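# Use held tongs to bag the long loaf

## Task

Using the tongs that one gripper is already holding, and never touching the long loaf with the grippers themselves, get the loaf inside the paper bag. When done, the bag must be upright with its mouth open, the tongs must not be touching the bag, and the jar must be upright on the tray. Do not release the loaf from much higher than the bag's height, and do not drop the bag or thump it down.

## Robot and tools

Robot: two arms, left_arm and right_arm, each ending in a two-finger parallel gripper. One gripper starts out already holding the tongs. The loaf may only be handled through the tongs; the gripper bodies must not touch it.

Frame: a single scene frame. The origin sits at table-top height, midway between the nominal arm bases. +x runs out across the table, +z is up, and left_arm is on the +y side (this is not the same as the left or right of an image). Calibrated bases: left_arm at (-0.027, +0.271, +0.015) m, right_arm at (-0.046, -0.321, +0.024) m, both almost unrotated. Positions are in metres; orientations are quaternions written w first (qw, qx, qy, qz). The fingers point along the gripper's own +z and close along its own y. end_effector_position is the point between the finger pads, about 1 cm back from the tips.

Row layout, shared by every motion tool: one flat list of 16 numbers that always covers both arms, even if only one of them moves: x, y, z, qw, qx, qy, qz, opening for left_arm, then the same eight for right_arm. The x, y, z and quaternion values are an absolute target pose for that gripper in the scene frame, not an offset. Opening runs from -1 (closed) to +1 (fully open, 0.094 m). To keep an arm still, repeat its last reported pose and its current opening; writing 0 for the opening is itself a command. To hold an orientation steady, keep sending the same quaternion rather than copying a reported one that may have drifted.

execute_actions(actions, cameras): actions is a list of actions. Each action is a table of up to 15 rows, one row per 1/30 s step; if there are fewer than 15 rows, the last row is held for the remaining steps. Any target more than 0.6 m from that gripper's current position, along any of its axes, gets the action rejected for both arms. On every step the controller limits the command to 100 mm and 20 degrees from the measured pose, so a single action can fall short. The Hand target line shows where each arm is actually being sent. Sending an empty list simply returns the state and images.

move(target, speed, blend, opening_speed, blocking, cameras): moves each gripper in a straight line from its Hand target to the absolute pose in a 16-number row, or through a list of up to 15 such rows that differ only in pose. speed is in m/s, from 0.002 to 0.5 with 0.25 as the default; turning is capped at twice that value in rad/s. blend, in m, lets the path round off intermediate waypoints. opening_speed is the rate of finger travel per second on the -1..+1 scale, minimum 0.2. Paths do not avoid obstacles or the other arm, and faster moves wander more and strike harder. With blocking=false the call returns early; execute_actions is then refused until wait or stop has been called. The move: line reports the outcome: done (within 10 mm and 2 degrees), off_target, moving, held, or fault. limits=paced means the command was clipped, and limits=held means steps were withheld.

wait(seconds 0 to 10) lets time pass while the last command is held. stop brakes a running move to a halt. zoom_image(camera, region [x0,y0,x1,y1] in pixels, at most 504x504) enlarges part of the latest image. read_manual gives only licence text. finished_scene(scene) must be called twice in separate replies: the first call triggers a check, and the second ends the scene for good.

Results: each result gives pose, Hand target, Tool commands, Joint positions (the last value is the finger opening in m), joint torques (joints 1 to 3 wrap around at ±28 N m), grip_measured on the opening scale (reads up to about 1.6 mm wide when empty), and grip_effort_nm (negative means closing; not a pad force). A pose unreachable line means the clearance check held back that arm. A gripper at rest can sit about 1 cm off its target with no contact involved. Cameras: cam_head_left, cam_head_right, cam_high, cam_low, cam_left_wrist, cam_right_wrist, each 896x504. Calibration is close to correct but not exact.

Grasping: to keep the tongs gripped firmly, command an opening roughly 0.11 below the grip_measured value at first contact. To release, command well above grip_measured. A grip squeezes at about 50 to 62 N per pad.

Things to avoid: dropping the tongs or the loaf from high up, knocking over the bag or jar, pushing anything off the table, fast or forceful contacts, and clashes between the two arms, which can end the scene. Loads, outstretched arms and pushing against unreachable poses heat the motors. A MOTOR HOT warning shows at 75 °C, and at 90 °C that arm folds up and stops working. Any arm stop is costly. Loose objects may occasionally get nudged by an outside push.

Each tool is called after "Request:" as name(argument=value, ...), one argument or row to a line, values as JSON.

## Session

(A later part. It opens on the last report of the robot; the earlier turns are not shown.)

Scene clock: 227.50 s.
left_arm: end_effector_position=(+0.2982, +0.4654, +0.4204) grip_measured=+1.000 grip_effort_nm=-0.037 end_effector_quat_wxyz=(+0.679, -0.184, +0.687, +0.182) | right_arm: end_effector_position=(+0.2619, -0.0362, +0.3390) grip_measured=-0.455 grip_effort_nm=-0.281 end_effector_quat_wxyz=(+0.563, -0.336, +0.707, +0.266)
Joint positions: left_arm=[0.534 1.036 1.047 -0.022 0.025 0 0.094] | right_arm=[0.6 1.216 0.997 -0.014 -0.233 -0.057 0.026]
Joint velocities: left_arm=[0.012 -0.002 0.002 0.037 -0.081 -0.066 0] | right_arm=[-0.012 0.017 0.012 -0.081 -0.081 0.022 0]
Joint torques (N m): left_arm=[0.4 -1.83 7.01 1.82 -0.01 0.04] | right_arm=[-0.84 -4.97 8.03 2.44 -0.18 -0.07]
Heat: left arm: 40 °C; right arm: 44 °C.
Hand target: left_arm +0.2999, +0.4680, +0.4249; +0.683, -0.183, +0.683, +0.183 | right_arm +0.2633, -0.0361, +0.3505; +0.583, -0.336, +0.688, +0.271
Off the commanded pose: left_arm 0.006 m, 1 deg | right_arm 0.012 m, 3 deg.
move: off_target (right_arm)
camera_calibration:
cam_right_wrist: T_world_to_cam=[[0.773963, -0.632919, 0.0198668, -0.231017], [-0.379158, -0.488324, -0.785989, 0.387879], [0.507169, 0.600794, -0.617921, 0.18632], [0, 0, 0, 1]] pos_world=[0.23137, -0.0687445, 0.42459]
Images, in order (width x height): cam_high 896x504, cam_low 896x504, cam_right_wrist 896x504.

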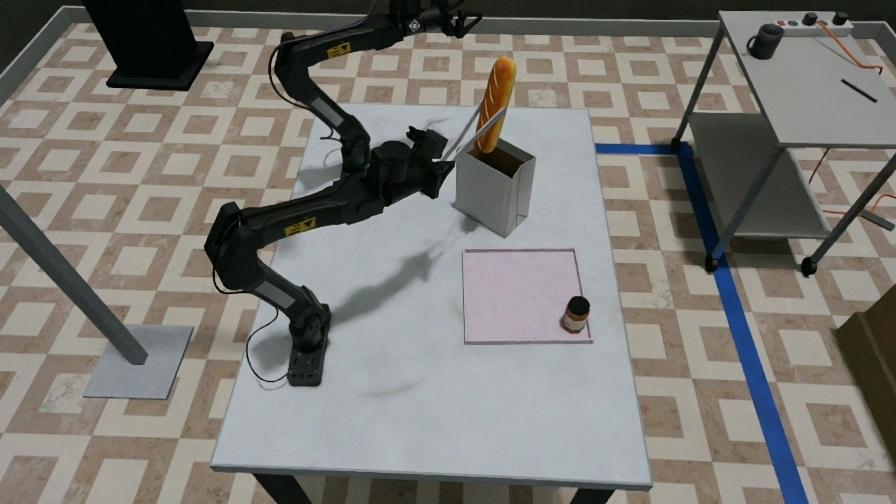

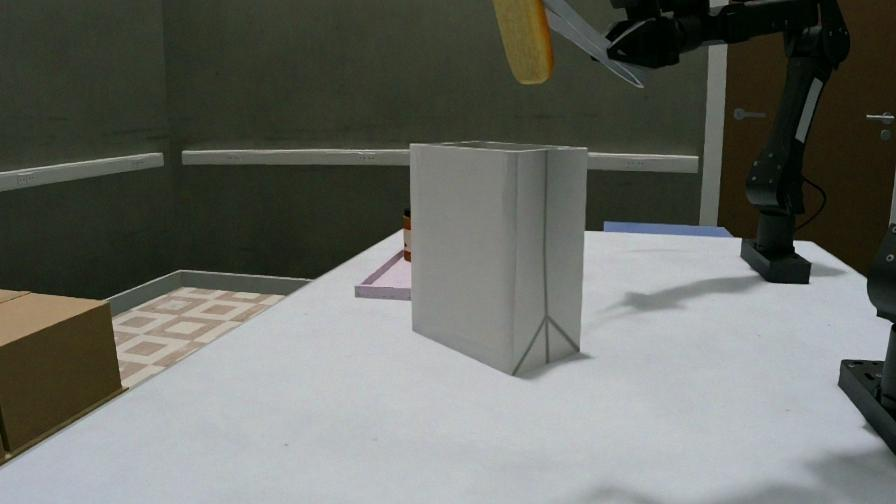

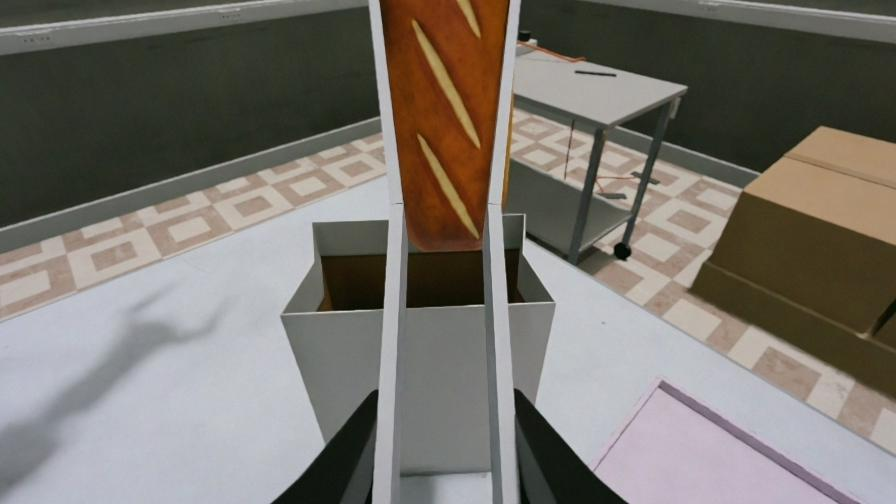

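Request:
move(
  target=[0.300, 0.468, 0.425, 0.6830, -0.1830, 0.6830, 0.1830, 1.0, 0.318, 0.038, 0.305, 0.6487, -0.3149, 0.6049, 0.3377, -0.46],
  speed=0.1,
  cameras=["all"],
)

Scene clock: 267.93 s.
left_arm: end_effector_position=(+0.2982, +0.4654, +0.4204) grip_measured=+1.000 grip_effort_nm=-0.037 end_effector_quat_wxyz=(+0.679, -0.184, +0.687, +0.182) | right_arm: end_effector_position=(+0.3182, +0.0312, +0.2930) grip_measured=-0.455 grip_effort_nm=-0.271 end_effector_quat_wxyz=(+0.637, -0.314, +0.625, +0.324)
Joint positions: left_arm=[0.534 1.036 1.047 -0.022 0.025 0 0.094] | right_arm=[0.63 1.643 0.918 0.746 -0.259 0.01 0.026]
Joint velocities: left_arm=[-0.002 0.002 -0.012 -0.081 0.037 -0.022 0] | right_arm=[0.012 -0.017 -0.007 -0.037 0.007 -0.037 -0.001]
Joint torques (N m): left_arm=[0.53 -1.77 7.01 1.84 0.09 0.03] | right_arm=[0.73 -7.08 8.98 2.4 -0.12 0.04]
Heat: left arm: 40 °C; right arm: 47 °C.
Hand target: left_arm +0.2999, +0.4680, +0.4249; +0.683, -0.183, +0.683, +0.183 | right_arm +0.3160, +0.0369, +0.3038; +0.650, -0.315, +0.605, +0.335
Off the commanded pose: left_arm 0.006 m, 1 deg | right_arm 0.014 m, 3 deg.
move: off_target (right_arm)
camera_calibration:
cam_left_wrist: T_world_to_cam=[[0.527852, -0.849296, -0.00826612, 0.24715], [-0.379854, -0.227359, -0.896671, 0.634582], [0.75966, 0.476449, -0.442621, -0.172315], [0, 0, 0, 1]] pos_world=[0.241491, 0.436281, 0.494784]
cam_right_wrist: T_world_to_cam=[[0.802317, -0.596766, 0.0125572, -0.239023], [-0.233965, -0.333767, -0.91316, 0.392264], [0.549134, 0.729706, -0.407409, 0.00979254], [0, 0, 0, 1]] pos_world=[0.278171, -0.0188617, 0.365191]

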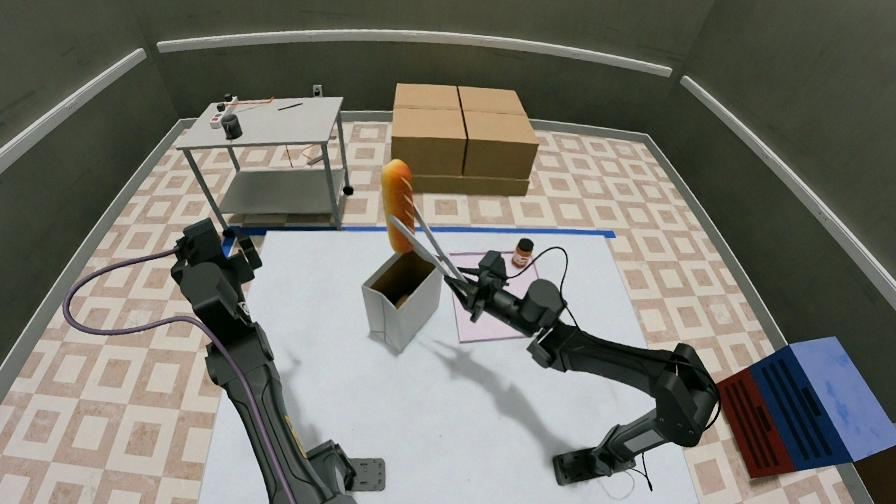

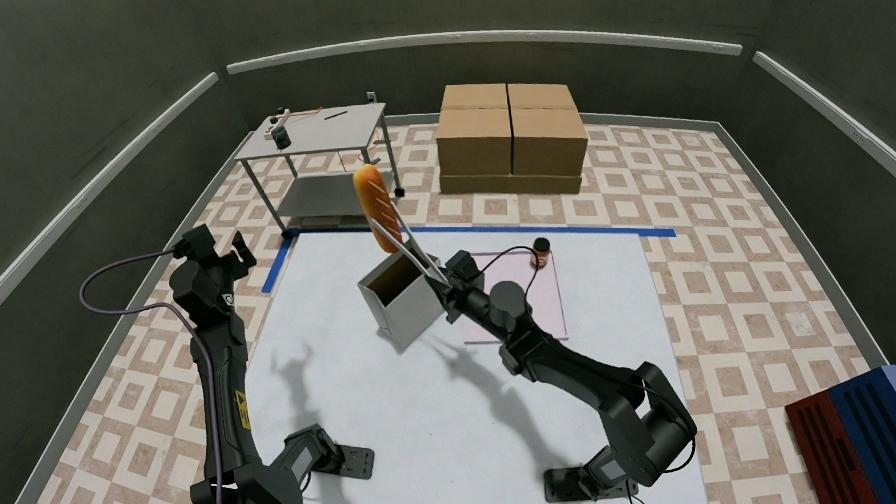

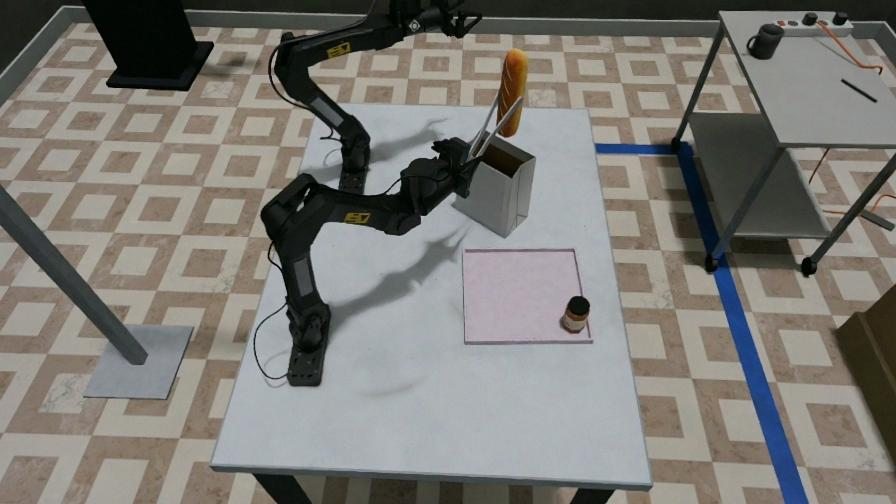

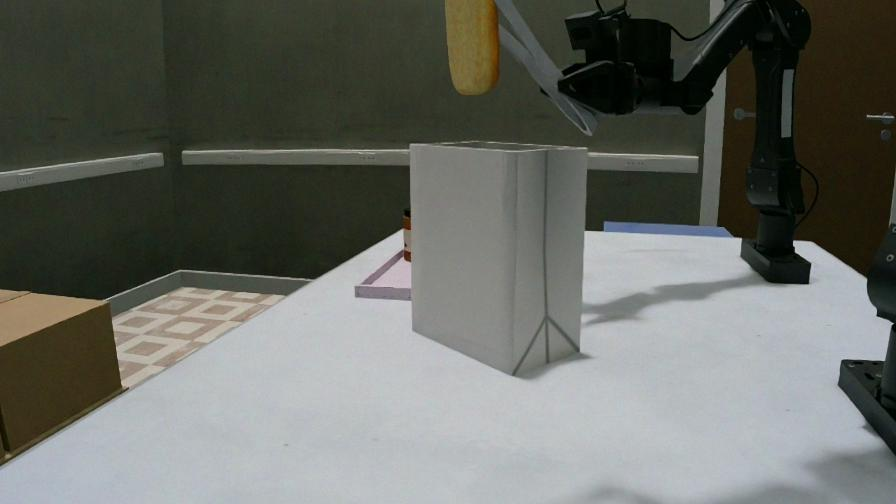

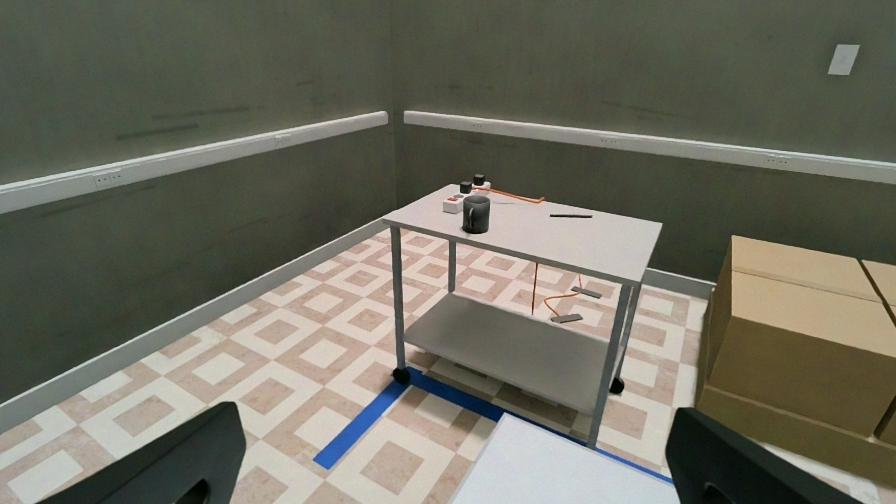

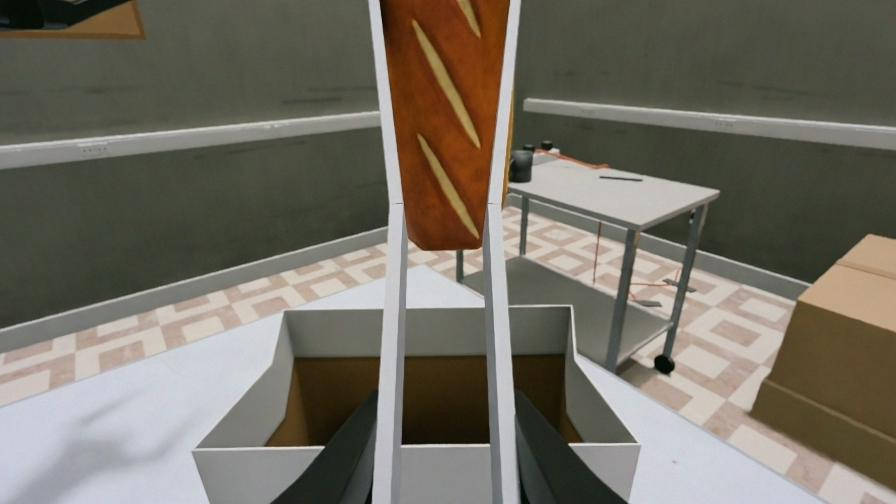

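Request:
zoom_image(
  camera="cam_head_left",
  region=[340, 140, 560, 360],
)

Request:
zoom_image(
  camera="cam_head_right",
  region=[320, 140, 540, 360],
)

Request:
zoom_image(
  camera="cam_high",
  region=[430, 40, 590, 240],
)

Request:
zoom_image(
  camera="cam_low",
  region=[380, 0, 640, 200],
)

Scaled by 2.291.

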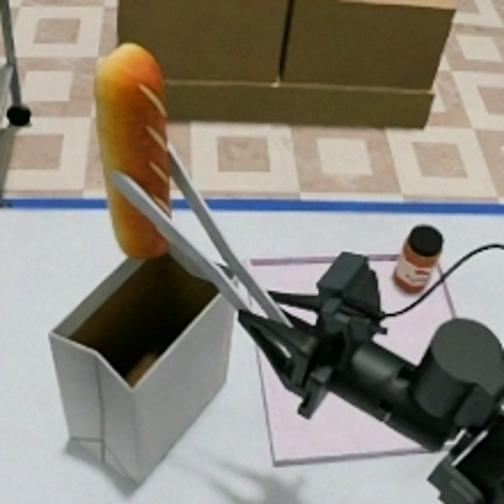

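Scaled by 2.291.

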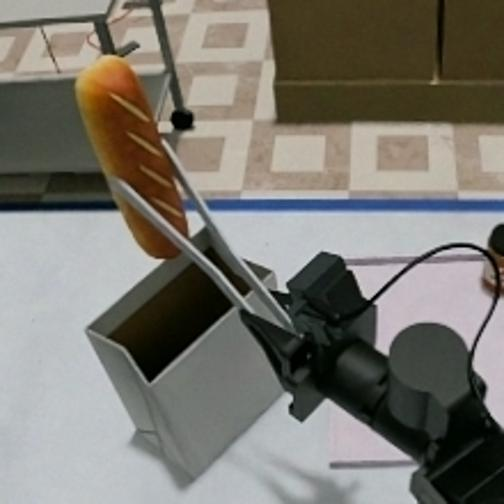

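Scaled by 2.520.

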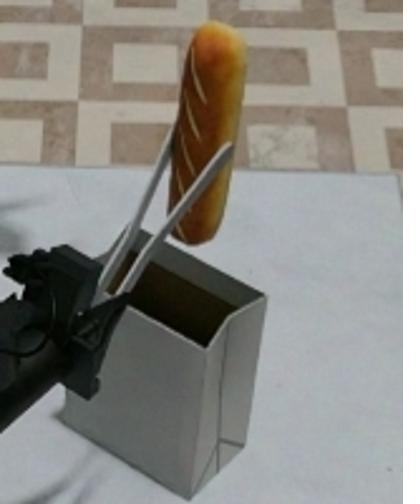

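Scaled by 1.938.

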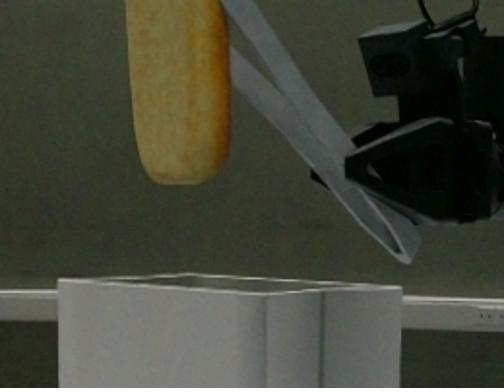

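Request:
move(
  target=[
    [0.300, 0.468, 0.425, 0.6830, -0.1830, 0.6830, 0.1830, 1.0, 0.303, 0.039, 0.295, 0.6487, -0.3149, 0.6049, 0.3377, -0.46],
    [0.300, 0.468, 0.425, 0.6830, -0.1830, 0.6830, 0.1830, 1.0, 0.303, 0.039, 0.250, 0.6487, -0.3149, 0.6049, 0.3377, -0.46],
  ],
  speed=0.06,
  cameras=["cam_head_left", "cam_head_right", "cam_high", "cam_low", "cam_right_wrist"],
)

Scene clock: 366.23 s.
left_arm: end_effector_position=(+0.2982, +0.4654, +0.4204) grip_measured=+1.000 grip_effort_nm=-0.037 end_effector_quat_wxyz=(+0.679, -0.184, +0.687, +0.182) | right_arm: end_effector_position=(+0.3018, +0.0377, +0.2460) grip_measured=-0.455 grip_effort_nm=-0.266 end_effector_quat_wxyz=(+0.636, -0.322, +0.616, +0.335)
Joint positions: left_arm=[0.534 1.036 1.047 -0.022 0.025 0 0.094] | right_arm=[0.662 1.74 0.787 0.989 -0.258 0.012 0.026]
Joint velocities: left_arm=[-0.007 -0.002 -0.002 0.066 -0.007 -0.037 0] | right_arm=[-0.007 -0.002 -0.012 -0.022 -0.007 -0.125 0.001]
Joint torques (N m): left_arm=[0.5 -1.99 6.97 1.86 0.03 0.03] | right_arm=[0.4 -7.28 6.84 2.37 0.12 0.04]
Heat: left arm: 42 °C; right arm: 56 °C.
Hand target: left_arm +0.2999, +0.4680, +0.4249; +0.683, -0.183, +0.683, +0.183 | right_arm +0.3019, +0.0383, +0.2502; +0.648, -0.315, +0.605, +0.337
Off the commanded pose: left_arm 0.006 m, 1 deg | right_arm 0.004 m, 2 deg.
move: done
camera_calibration:
cam_right_wrist: T_world_to_cam=[[0.81985, -0.57241, 0.0138811, -0.227916], [-0.215431, -0.330837, -0.918769, 0.34337], [0.530505, 0.750262, -0.394551, -0.00338551], [0, 0, 0, 1]] pos_world=[0.262626, -0.0143223, 0.317305]
Images, in order (width x height): cam_head_left 896x504, cam_head_right 896x504, cam_high 896x504, cam_low 896x504, cam_right_wrist 896x504.

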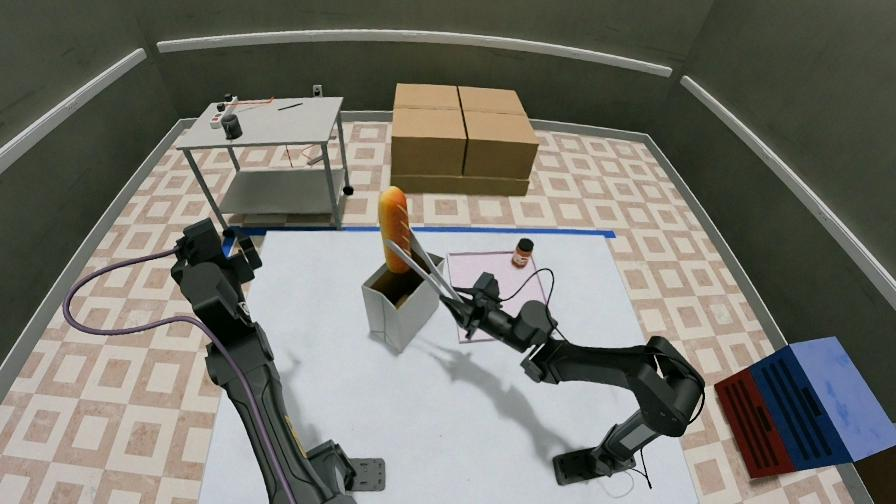

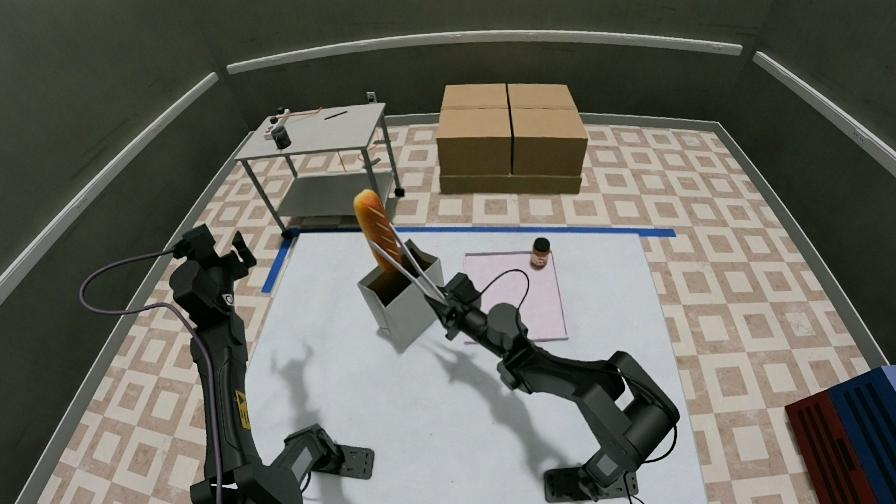

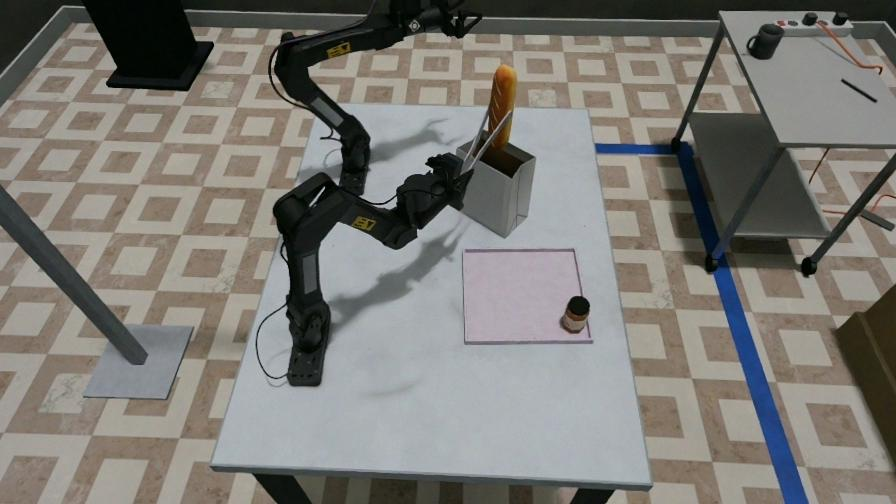

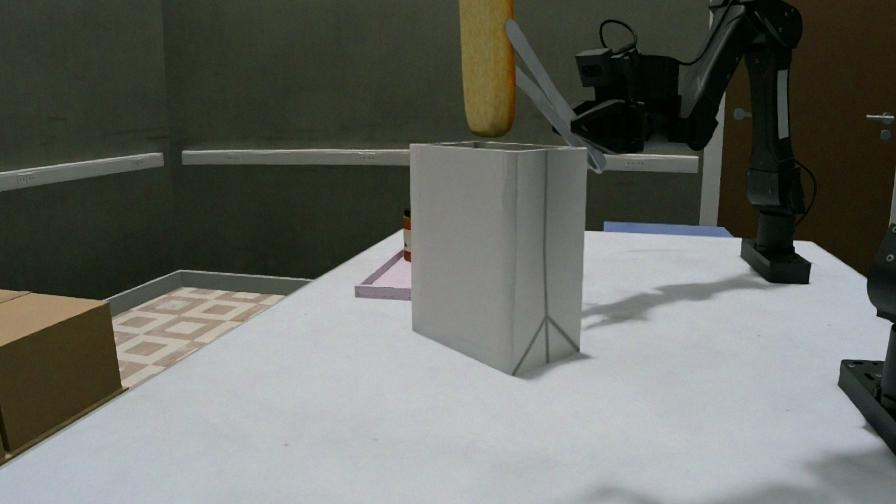

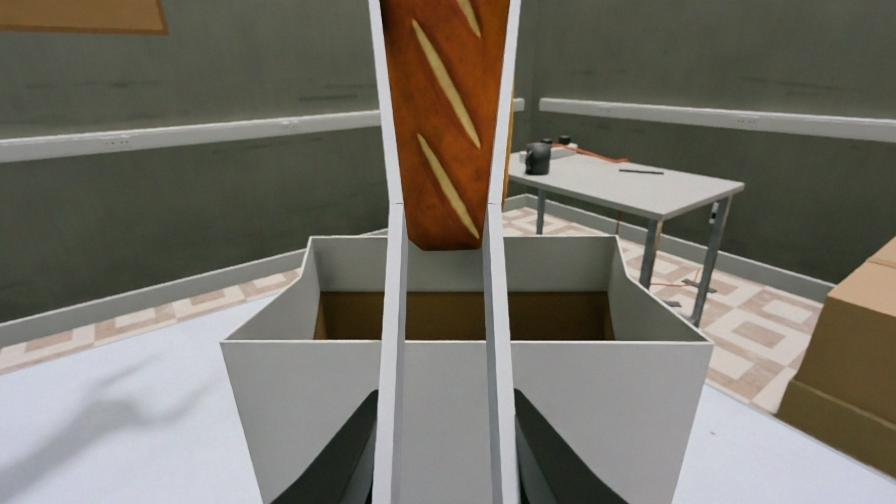

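Request:
zoom_image(
  camera="cam_head_right",
  region=[330, 180, 470, 320],
)

Request:
zoom_image(
  camera="cam_high",
  region=[430, 50, 570, 190],
)

Request:
zoom_image(
  camera="cam_head_left",
  region=[340, 180, 480, 320],
)

Scaled by 3.600.

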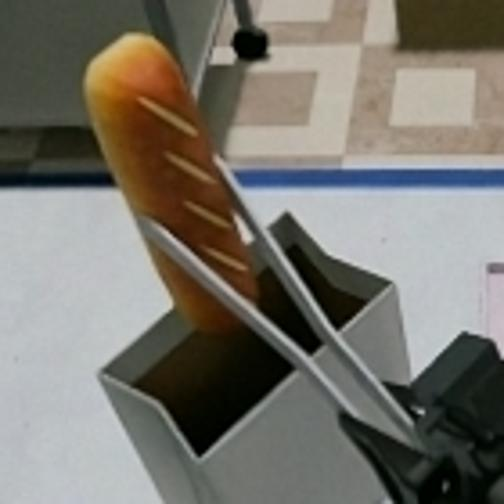

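Scaled by 3.600.

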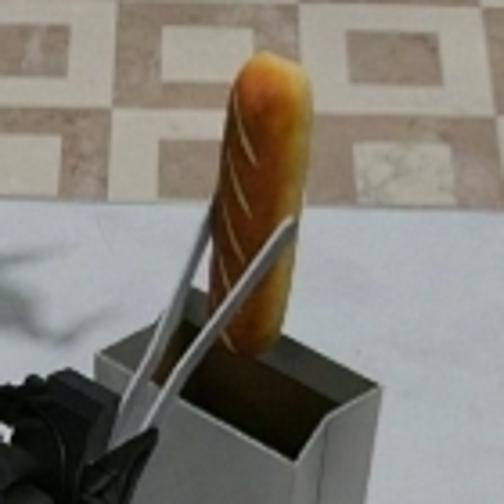

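Scaled by 3.600.

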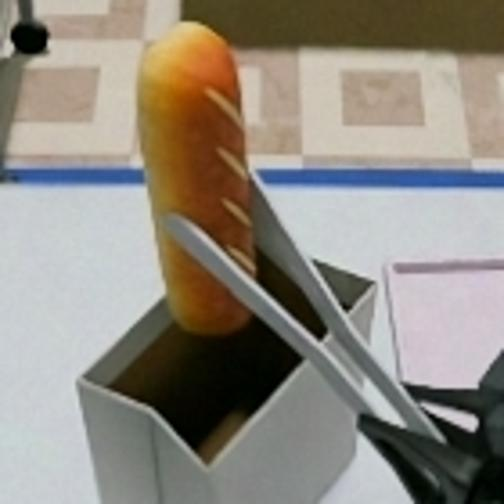

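Request:
move(
  target=[
    [0.300, 0.468, 0.425, 0.6830, -0.1830, 0.6830, 0.1830, 1.0, 0.3056, 0.025, 0.255, 0.6487, -0.3149, 0.6049, 0.3377, -0.46],
    [0.300, 0.468, 0.425, 0.6830, -0.1830, 0.6830, 0.1830, 1.0, 0.3056, 0.025, 0.225, 0.6487, -0.3149, 0.6049, 0.3377, -0.46],
  ],
  speed=0.05,
  cameras=["cam_head_left", "cam_head_right", "cam_high", "cam_low", "cam_right_wrist"],
)

Scene clock: 449.70 s.
left_arm: end_effector_position=(+0.2982, +0.4654, +0.4204) grip_measured=+1.000 grip_effort_nm=-0.042 end_effector_quat_wxyz=(+0.679, -0.184, +0.687, +0.182) | right_arm: end_effector_position=(+0.3055, +0.0252, +0.2210) grip_measured=-0.455 grip_effort_nm=-0.261 end_effector_quat_wxyz=(+0.638, -0.317, +0.618, +0.331)
Joint positions: left_arm=[0.534 1.036 1.047 -0.022 0.025 0 0.094] | right_arm=[0.632 1.801 0.725 1.112 -0.274 0.015 0.026]
Joint velocities: left_arm=[-0.012 -0.002 0.002 0.022 -0.037 0.022 0] | right_arm=[-0.017 0.012 -0.007 -0.051 0.022 -0.022 0]
Joint torques (N m): left_arm=[0.43 -2.02 7.25 1.85 0.05 0.03] | right_arm=[-0.5 -7.39 6.3 2.39 -0.11 0.04]
Heat: left arm: 43 °C; right arm: 59 °C.
Hand target: left_arm +0.2999, +0.4680, +0.4249; +0.683, -0.183, +0.683, +0.183 | right_arm +0.3053, +0.0246, +0.2252; +0.648, -0.315, +0.606, +0.337
Off the commanded pose: left_arm 0.006 m, 1 deg | right_arm 0.004 m, 2 deg.
move: done
camera_calibration:
cam_right_wrist: T_world_to_cam=[[0.811764, -0.583871, 0.0115676, -0.23453], [-0.221463, -0.326112, -0.919024, 0.318825], [0.540364, 0.743469, -0.394032, -0.00878781], [0, 0, 0, 1]] pos_world=[0.26574, -0.026429, 0.292258]
Images, in order (width x height): cam_head_left 896x504, cam_head_right 896x504, cam_high 896x504, cam_low 896x504, cam_right_wrist 896x504.

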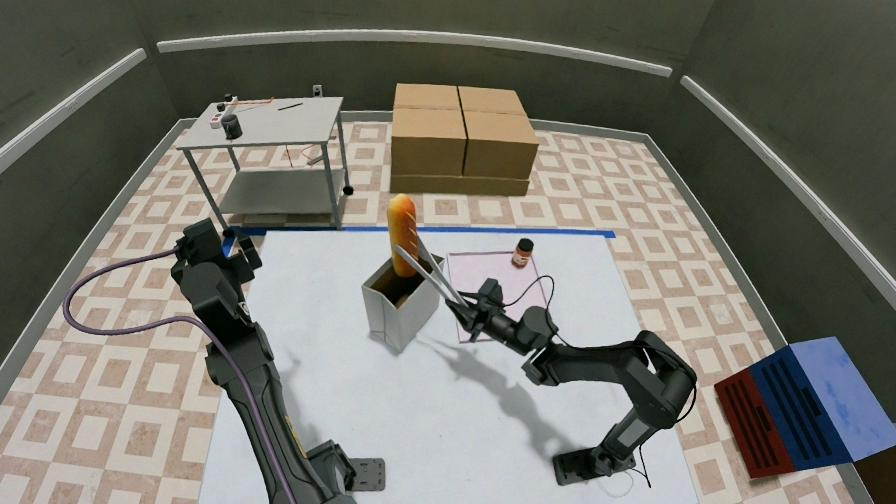

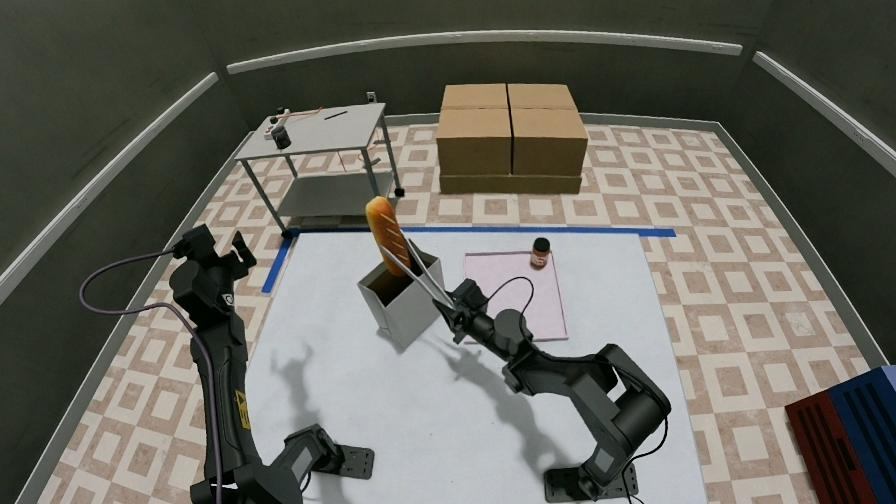

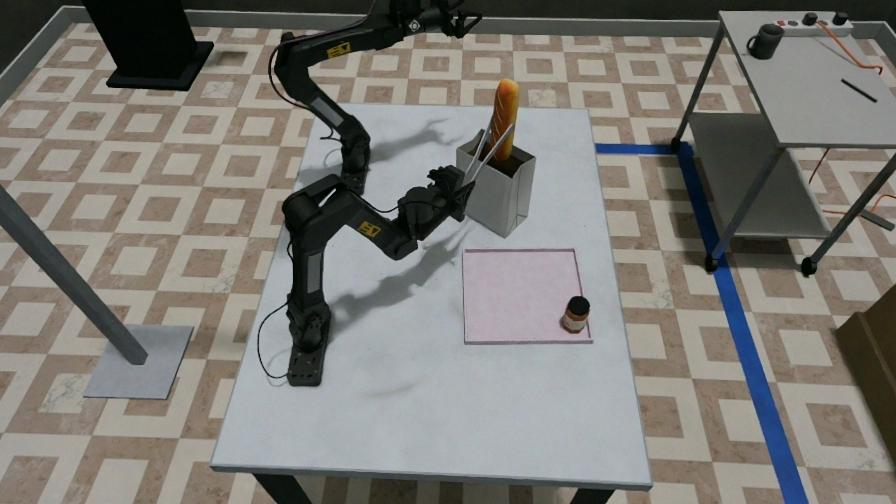

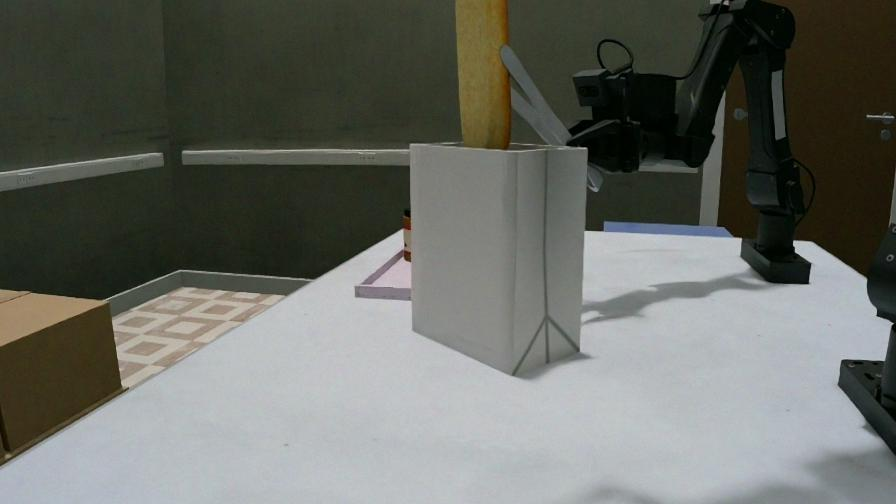

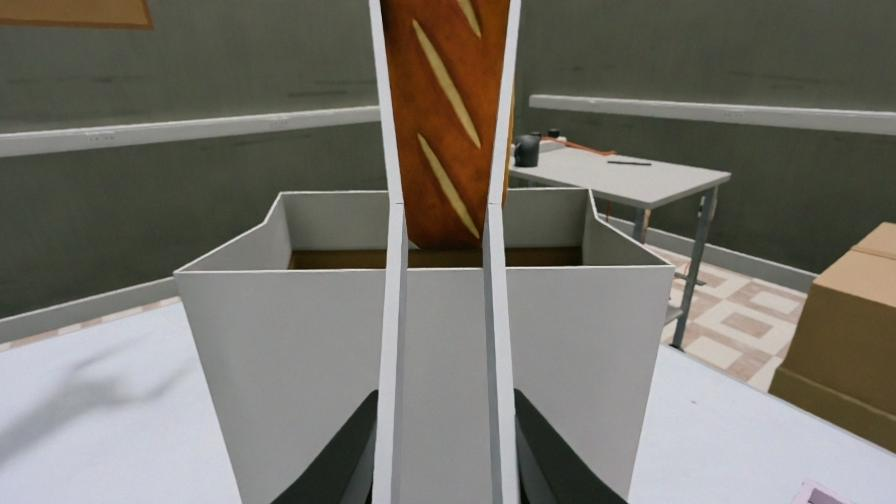

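Request:
move(
  target=[0.300, 0.468, 0.425, 0.6830, -0.1830, 0.6830, 0.1830, 1.0, 0.304, 0.028, 0.203, 0.6487, -0.3149, 0.6049, 0.3377, -0.46],
  speed=0.05,
  cameras=["cam_head_left", "cam_head_right", "cam_high", "cam_low", "cam_right_wrist"],
)

Request:
zoom_image(
  camera="cam_low",
  region=[400, 60, 640, 240],
)

Request:
zoom_image(
  camera="cam_high",
  region=[430, 60, 570, 200],
)

Request:
zoom_image(
  camera="cam_head_right",
  region=[340, 180, 480, 320],
)

Scene clock: 465.03 s.
left_arm: end_effector_position=(+0.2982, +0.4653, +0.4204) grip_measured=+1.000 grip_effort_nm=-0.032 end_effector_quat_wxyz=(+0.680, -0.184, +0.687, +0.182) | right_arm: end_effector_position=(+0.3062, +0.0258, +0.1997) grip_measured=-0.455 grip_effort_nm=-0.281 end_effector_quat_wxyz=(+0.639, -0.317, +0.617, +0.332)
Joint positions: left_arm=[0.534 1.036 1.047 -0.022 0.026 0 0.094] | right_arm=[0.632 1.882 0.705 1.215 -0.274 0.015 0.026]
Joint velocities: left_arm=[0.007 -0.007 0.012 -0.051 0.051 -0.037 0] | right_arm=[-0.002 -0.007 -0.002 -0.066 0.007 0.007 0]
Joint torques (N m): left_arm=[0.51 -1.95 7.3 1.86 0.05 0.07] | right_arm=[0.55 -7.6 5.75 2.36 -0.01 0.03]
Heat: left arm: 43 °C; right arm: 60 °C.
Hand target: left_arm +0.2999, +0.4679, +0.4249; +0.683, -0.183, +0.683, +0.183 | right_arm +0.3035, +0.0276, +0.2032; +0.648, -0.315, +0.605, +0.337
Off the commanded pose: left_arm 0.006 m, 1 deg | right_arm 0.005 m, 2 deg.
move: done
camera_calibration:
cam_right_wrist: T_world_to_cam=[[0.811965, -0.583578, 0.0121902, -0.23465], [-0.219692, -0.324886, -0.919883, 0.299189], [0.540784, 0.744235, -0.392004, -0.0185388], [0, 0, 0, 1]] pos_world=[0.266283, -0.0259372, 0.270812]
Images, in order (width x height): cam_head_left 896x504, cam_head_right 896x504, cam_high 896x504, cam_low 896x504, cam_right_wrist 896x504.

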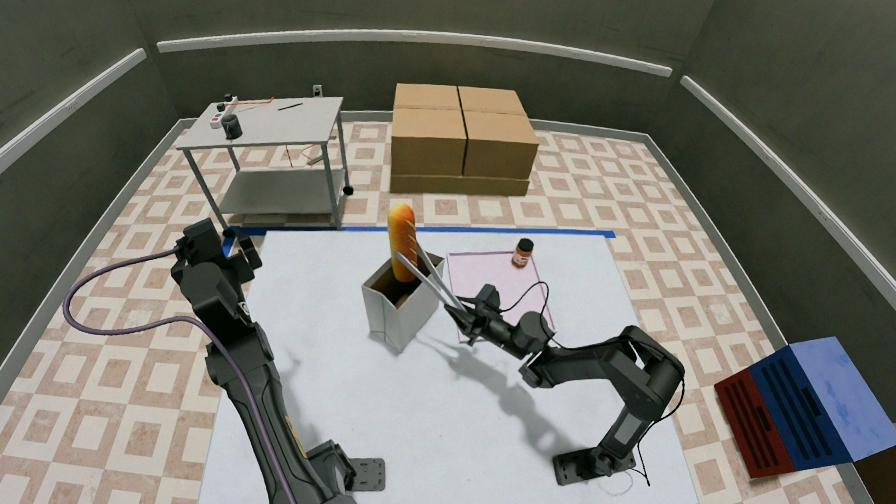

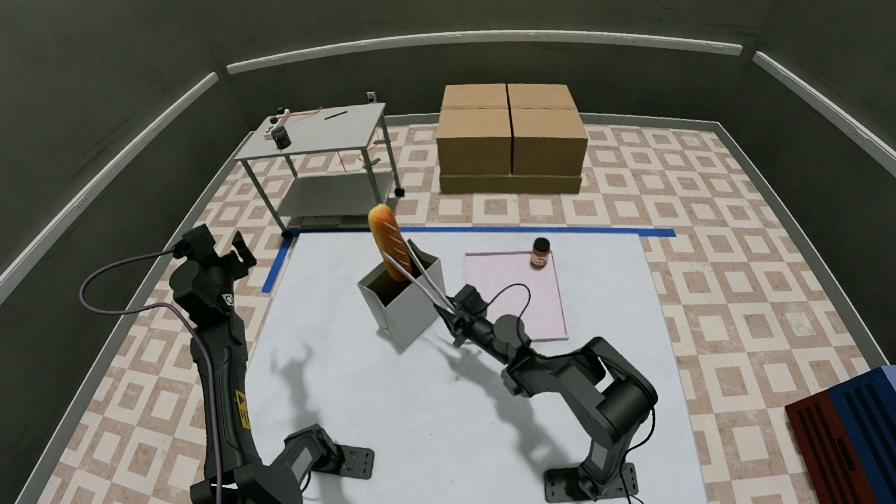

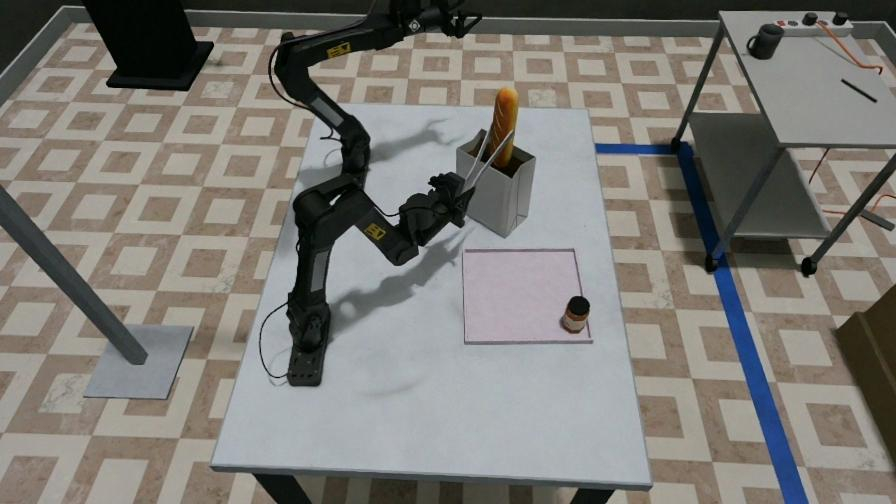

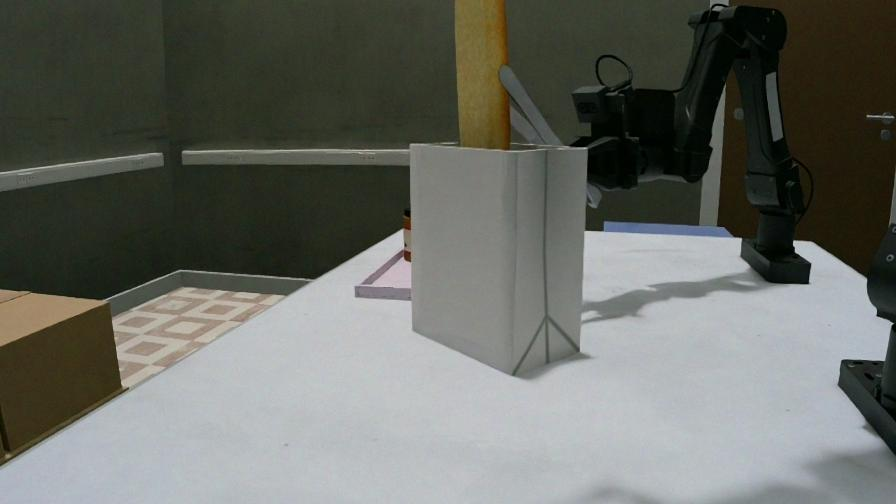

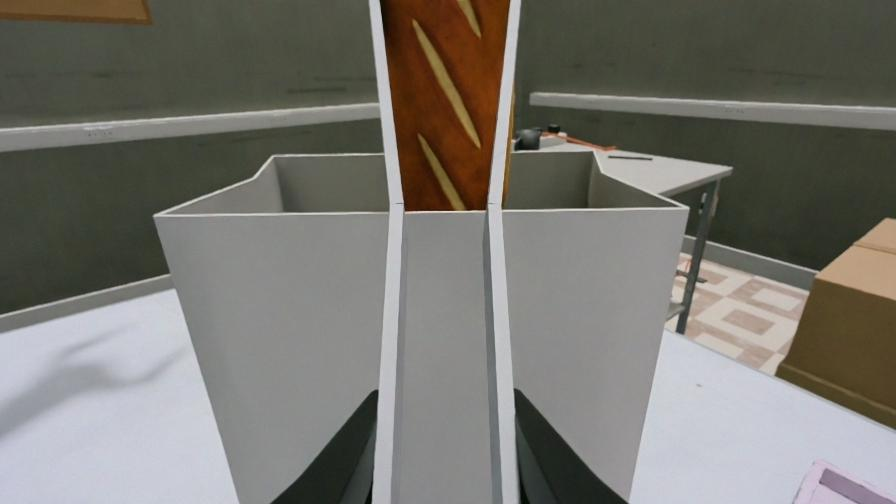

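Scaled by 2.100.

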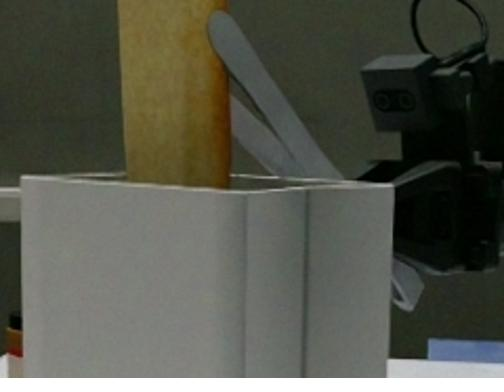

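Scaled by 3.600.

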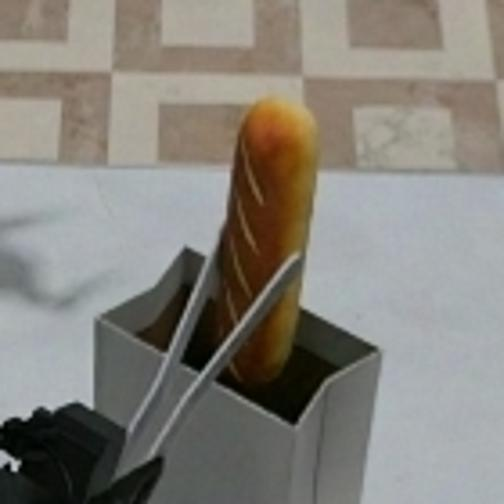

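Scaled by 3.600.

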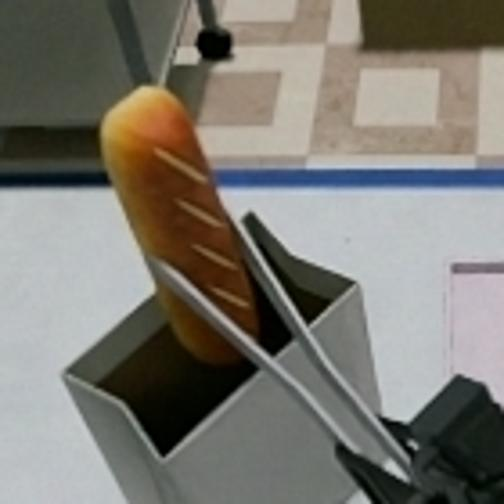

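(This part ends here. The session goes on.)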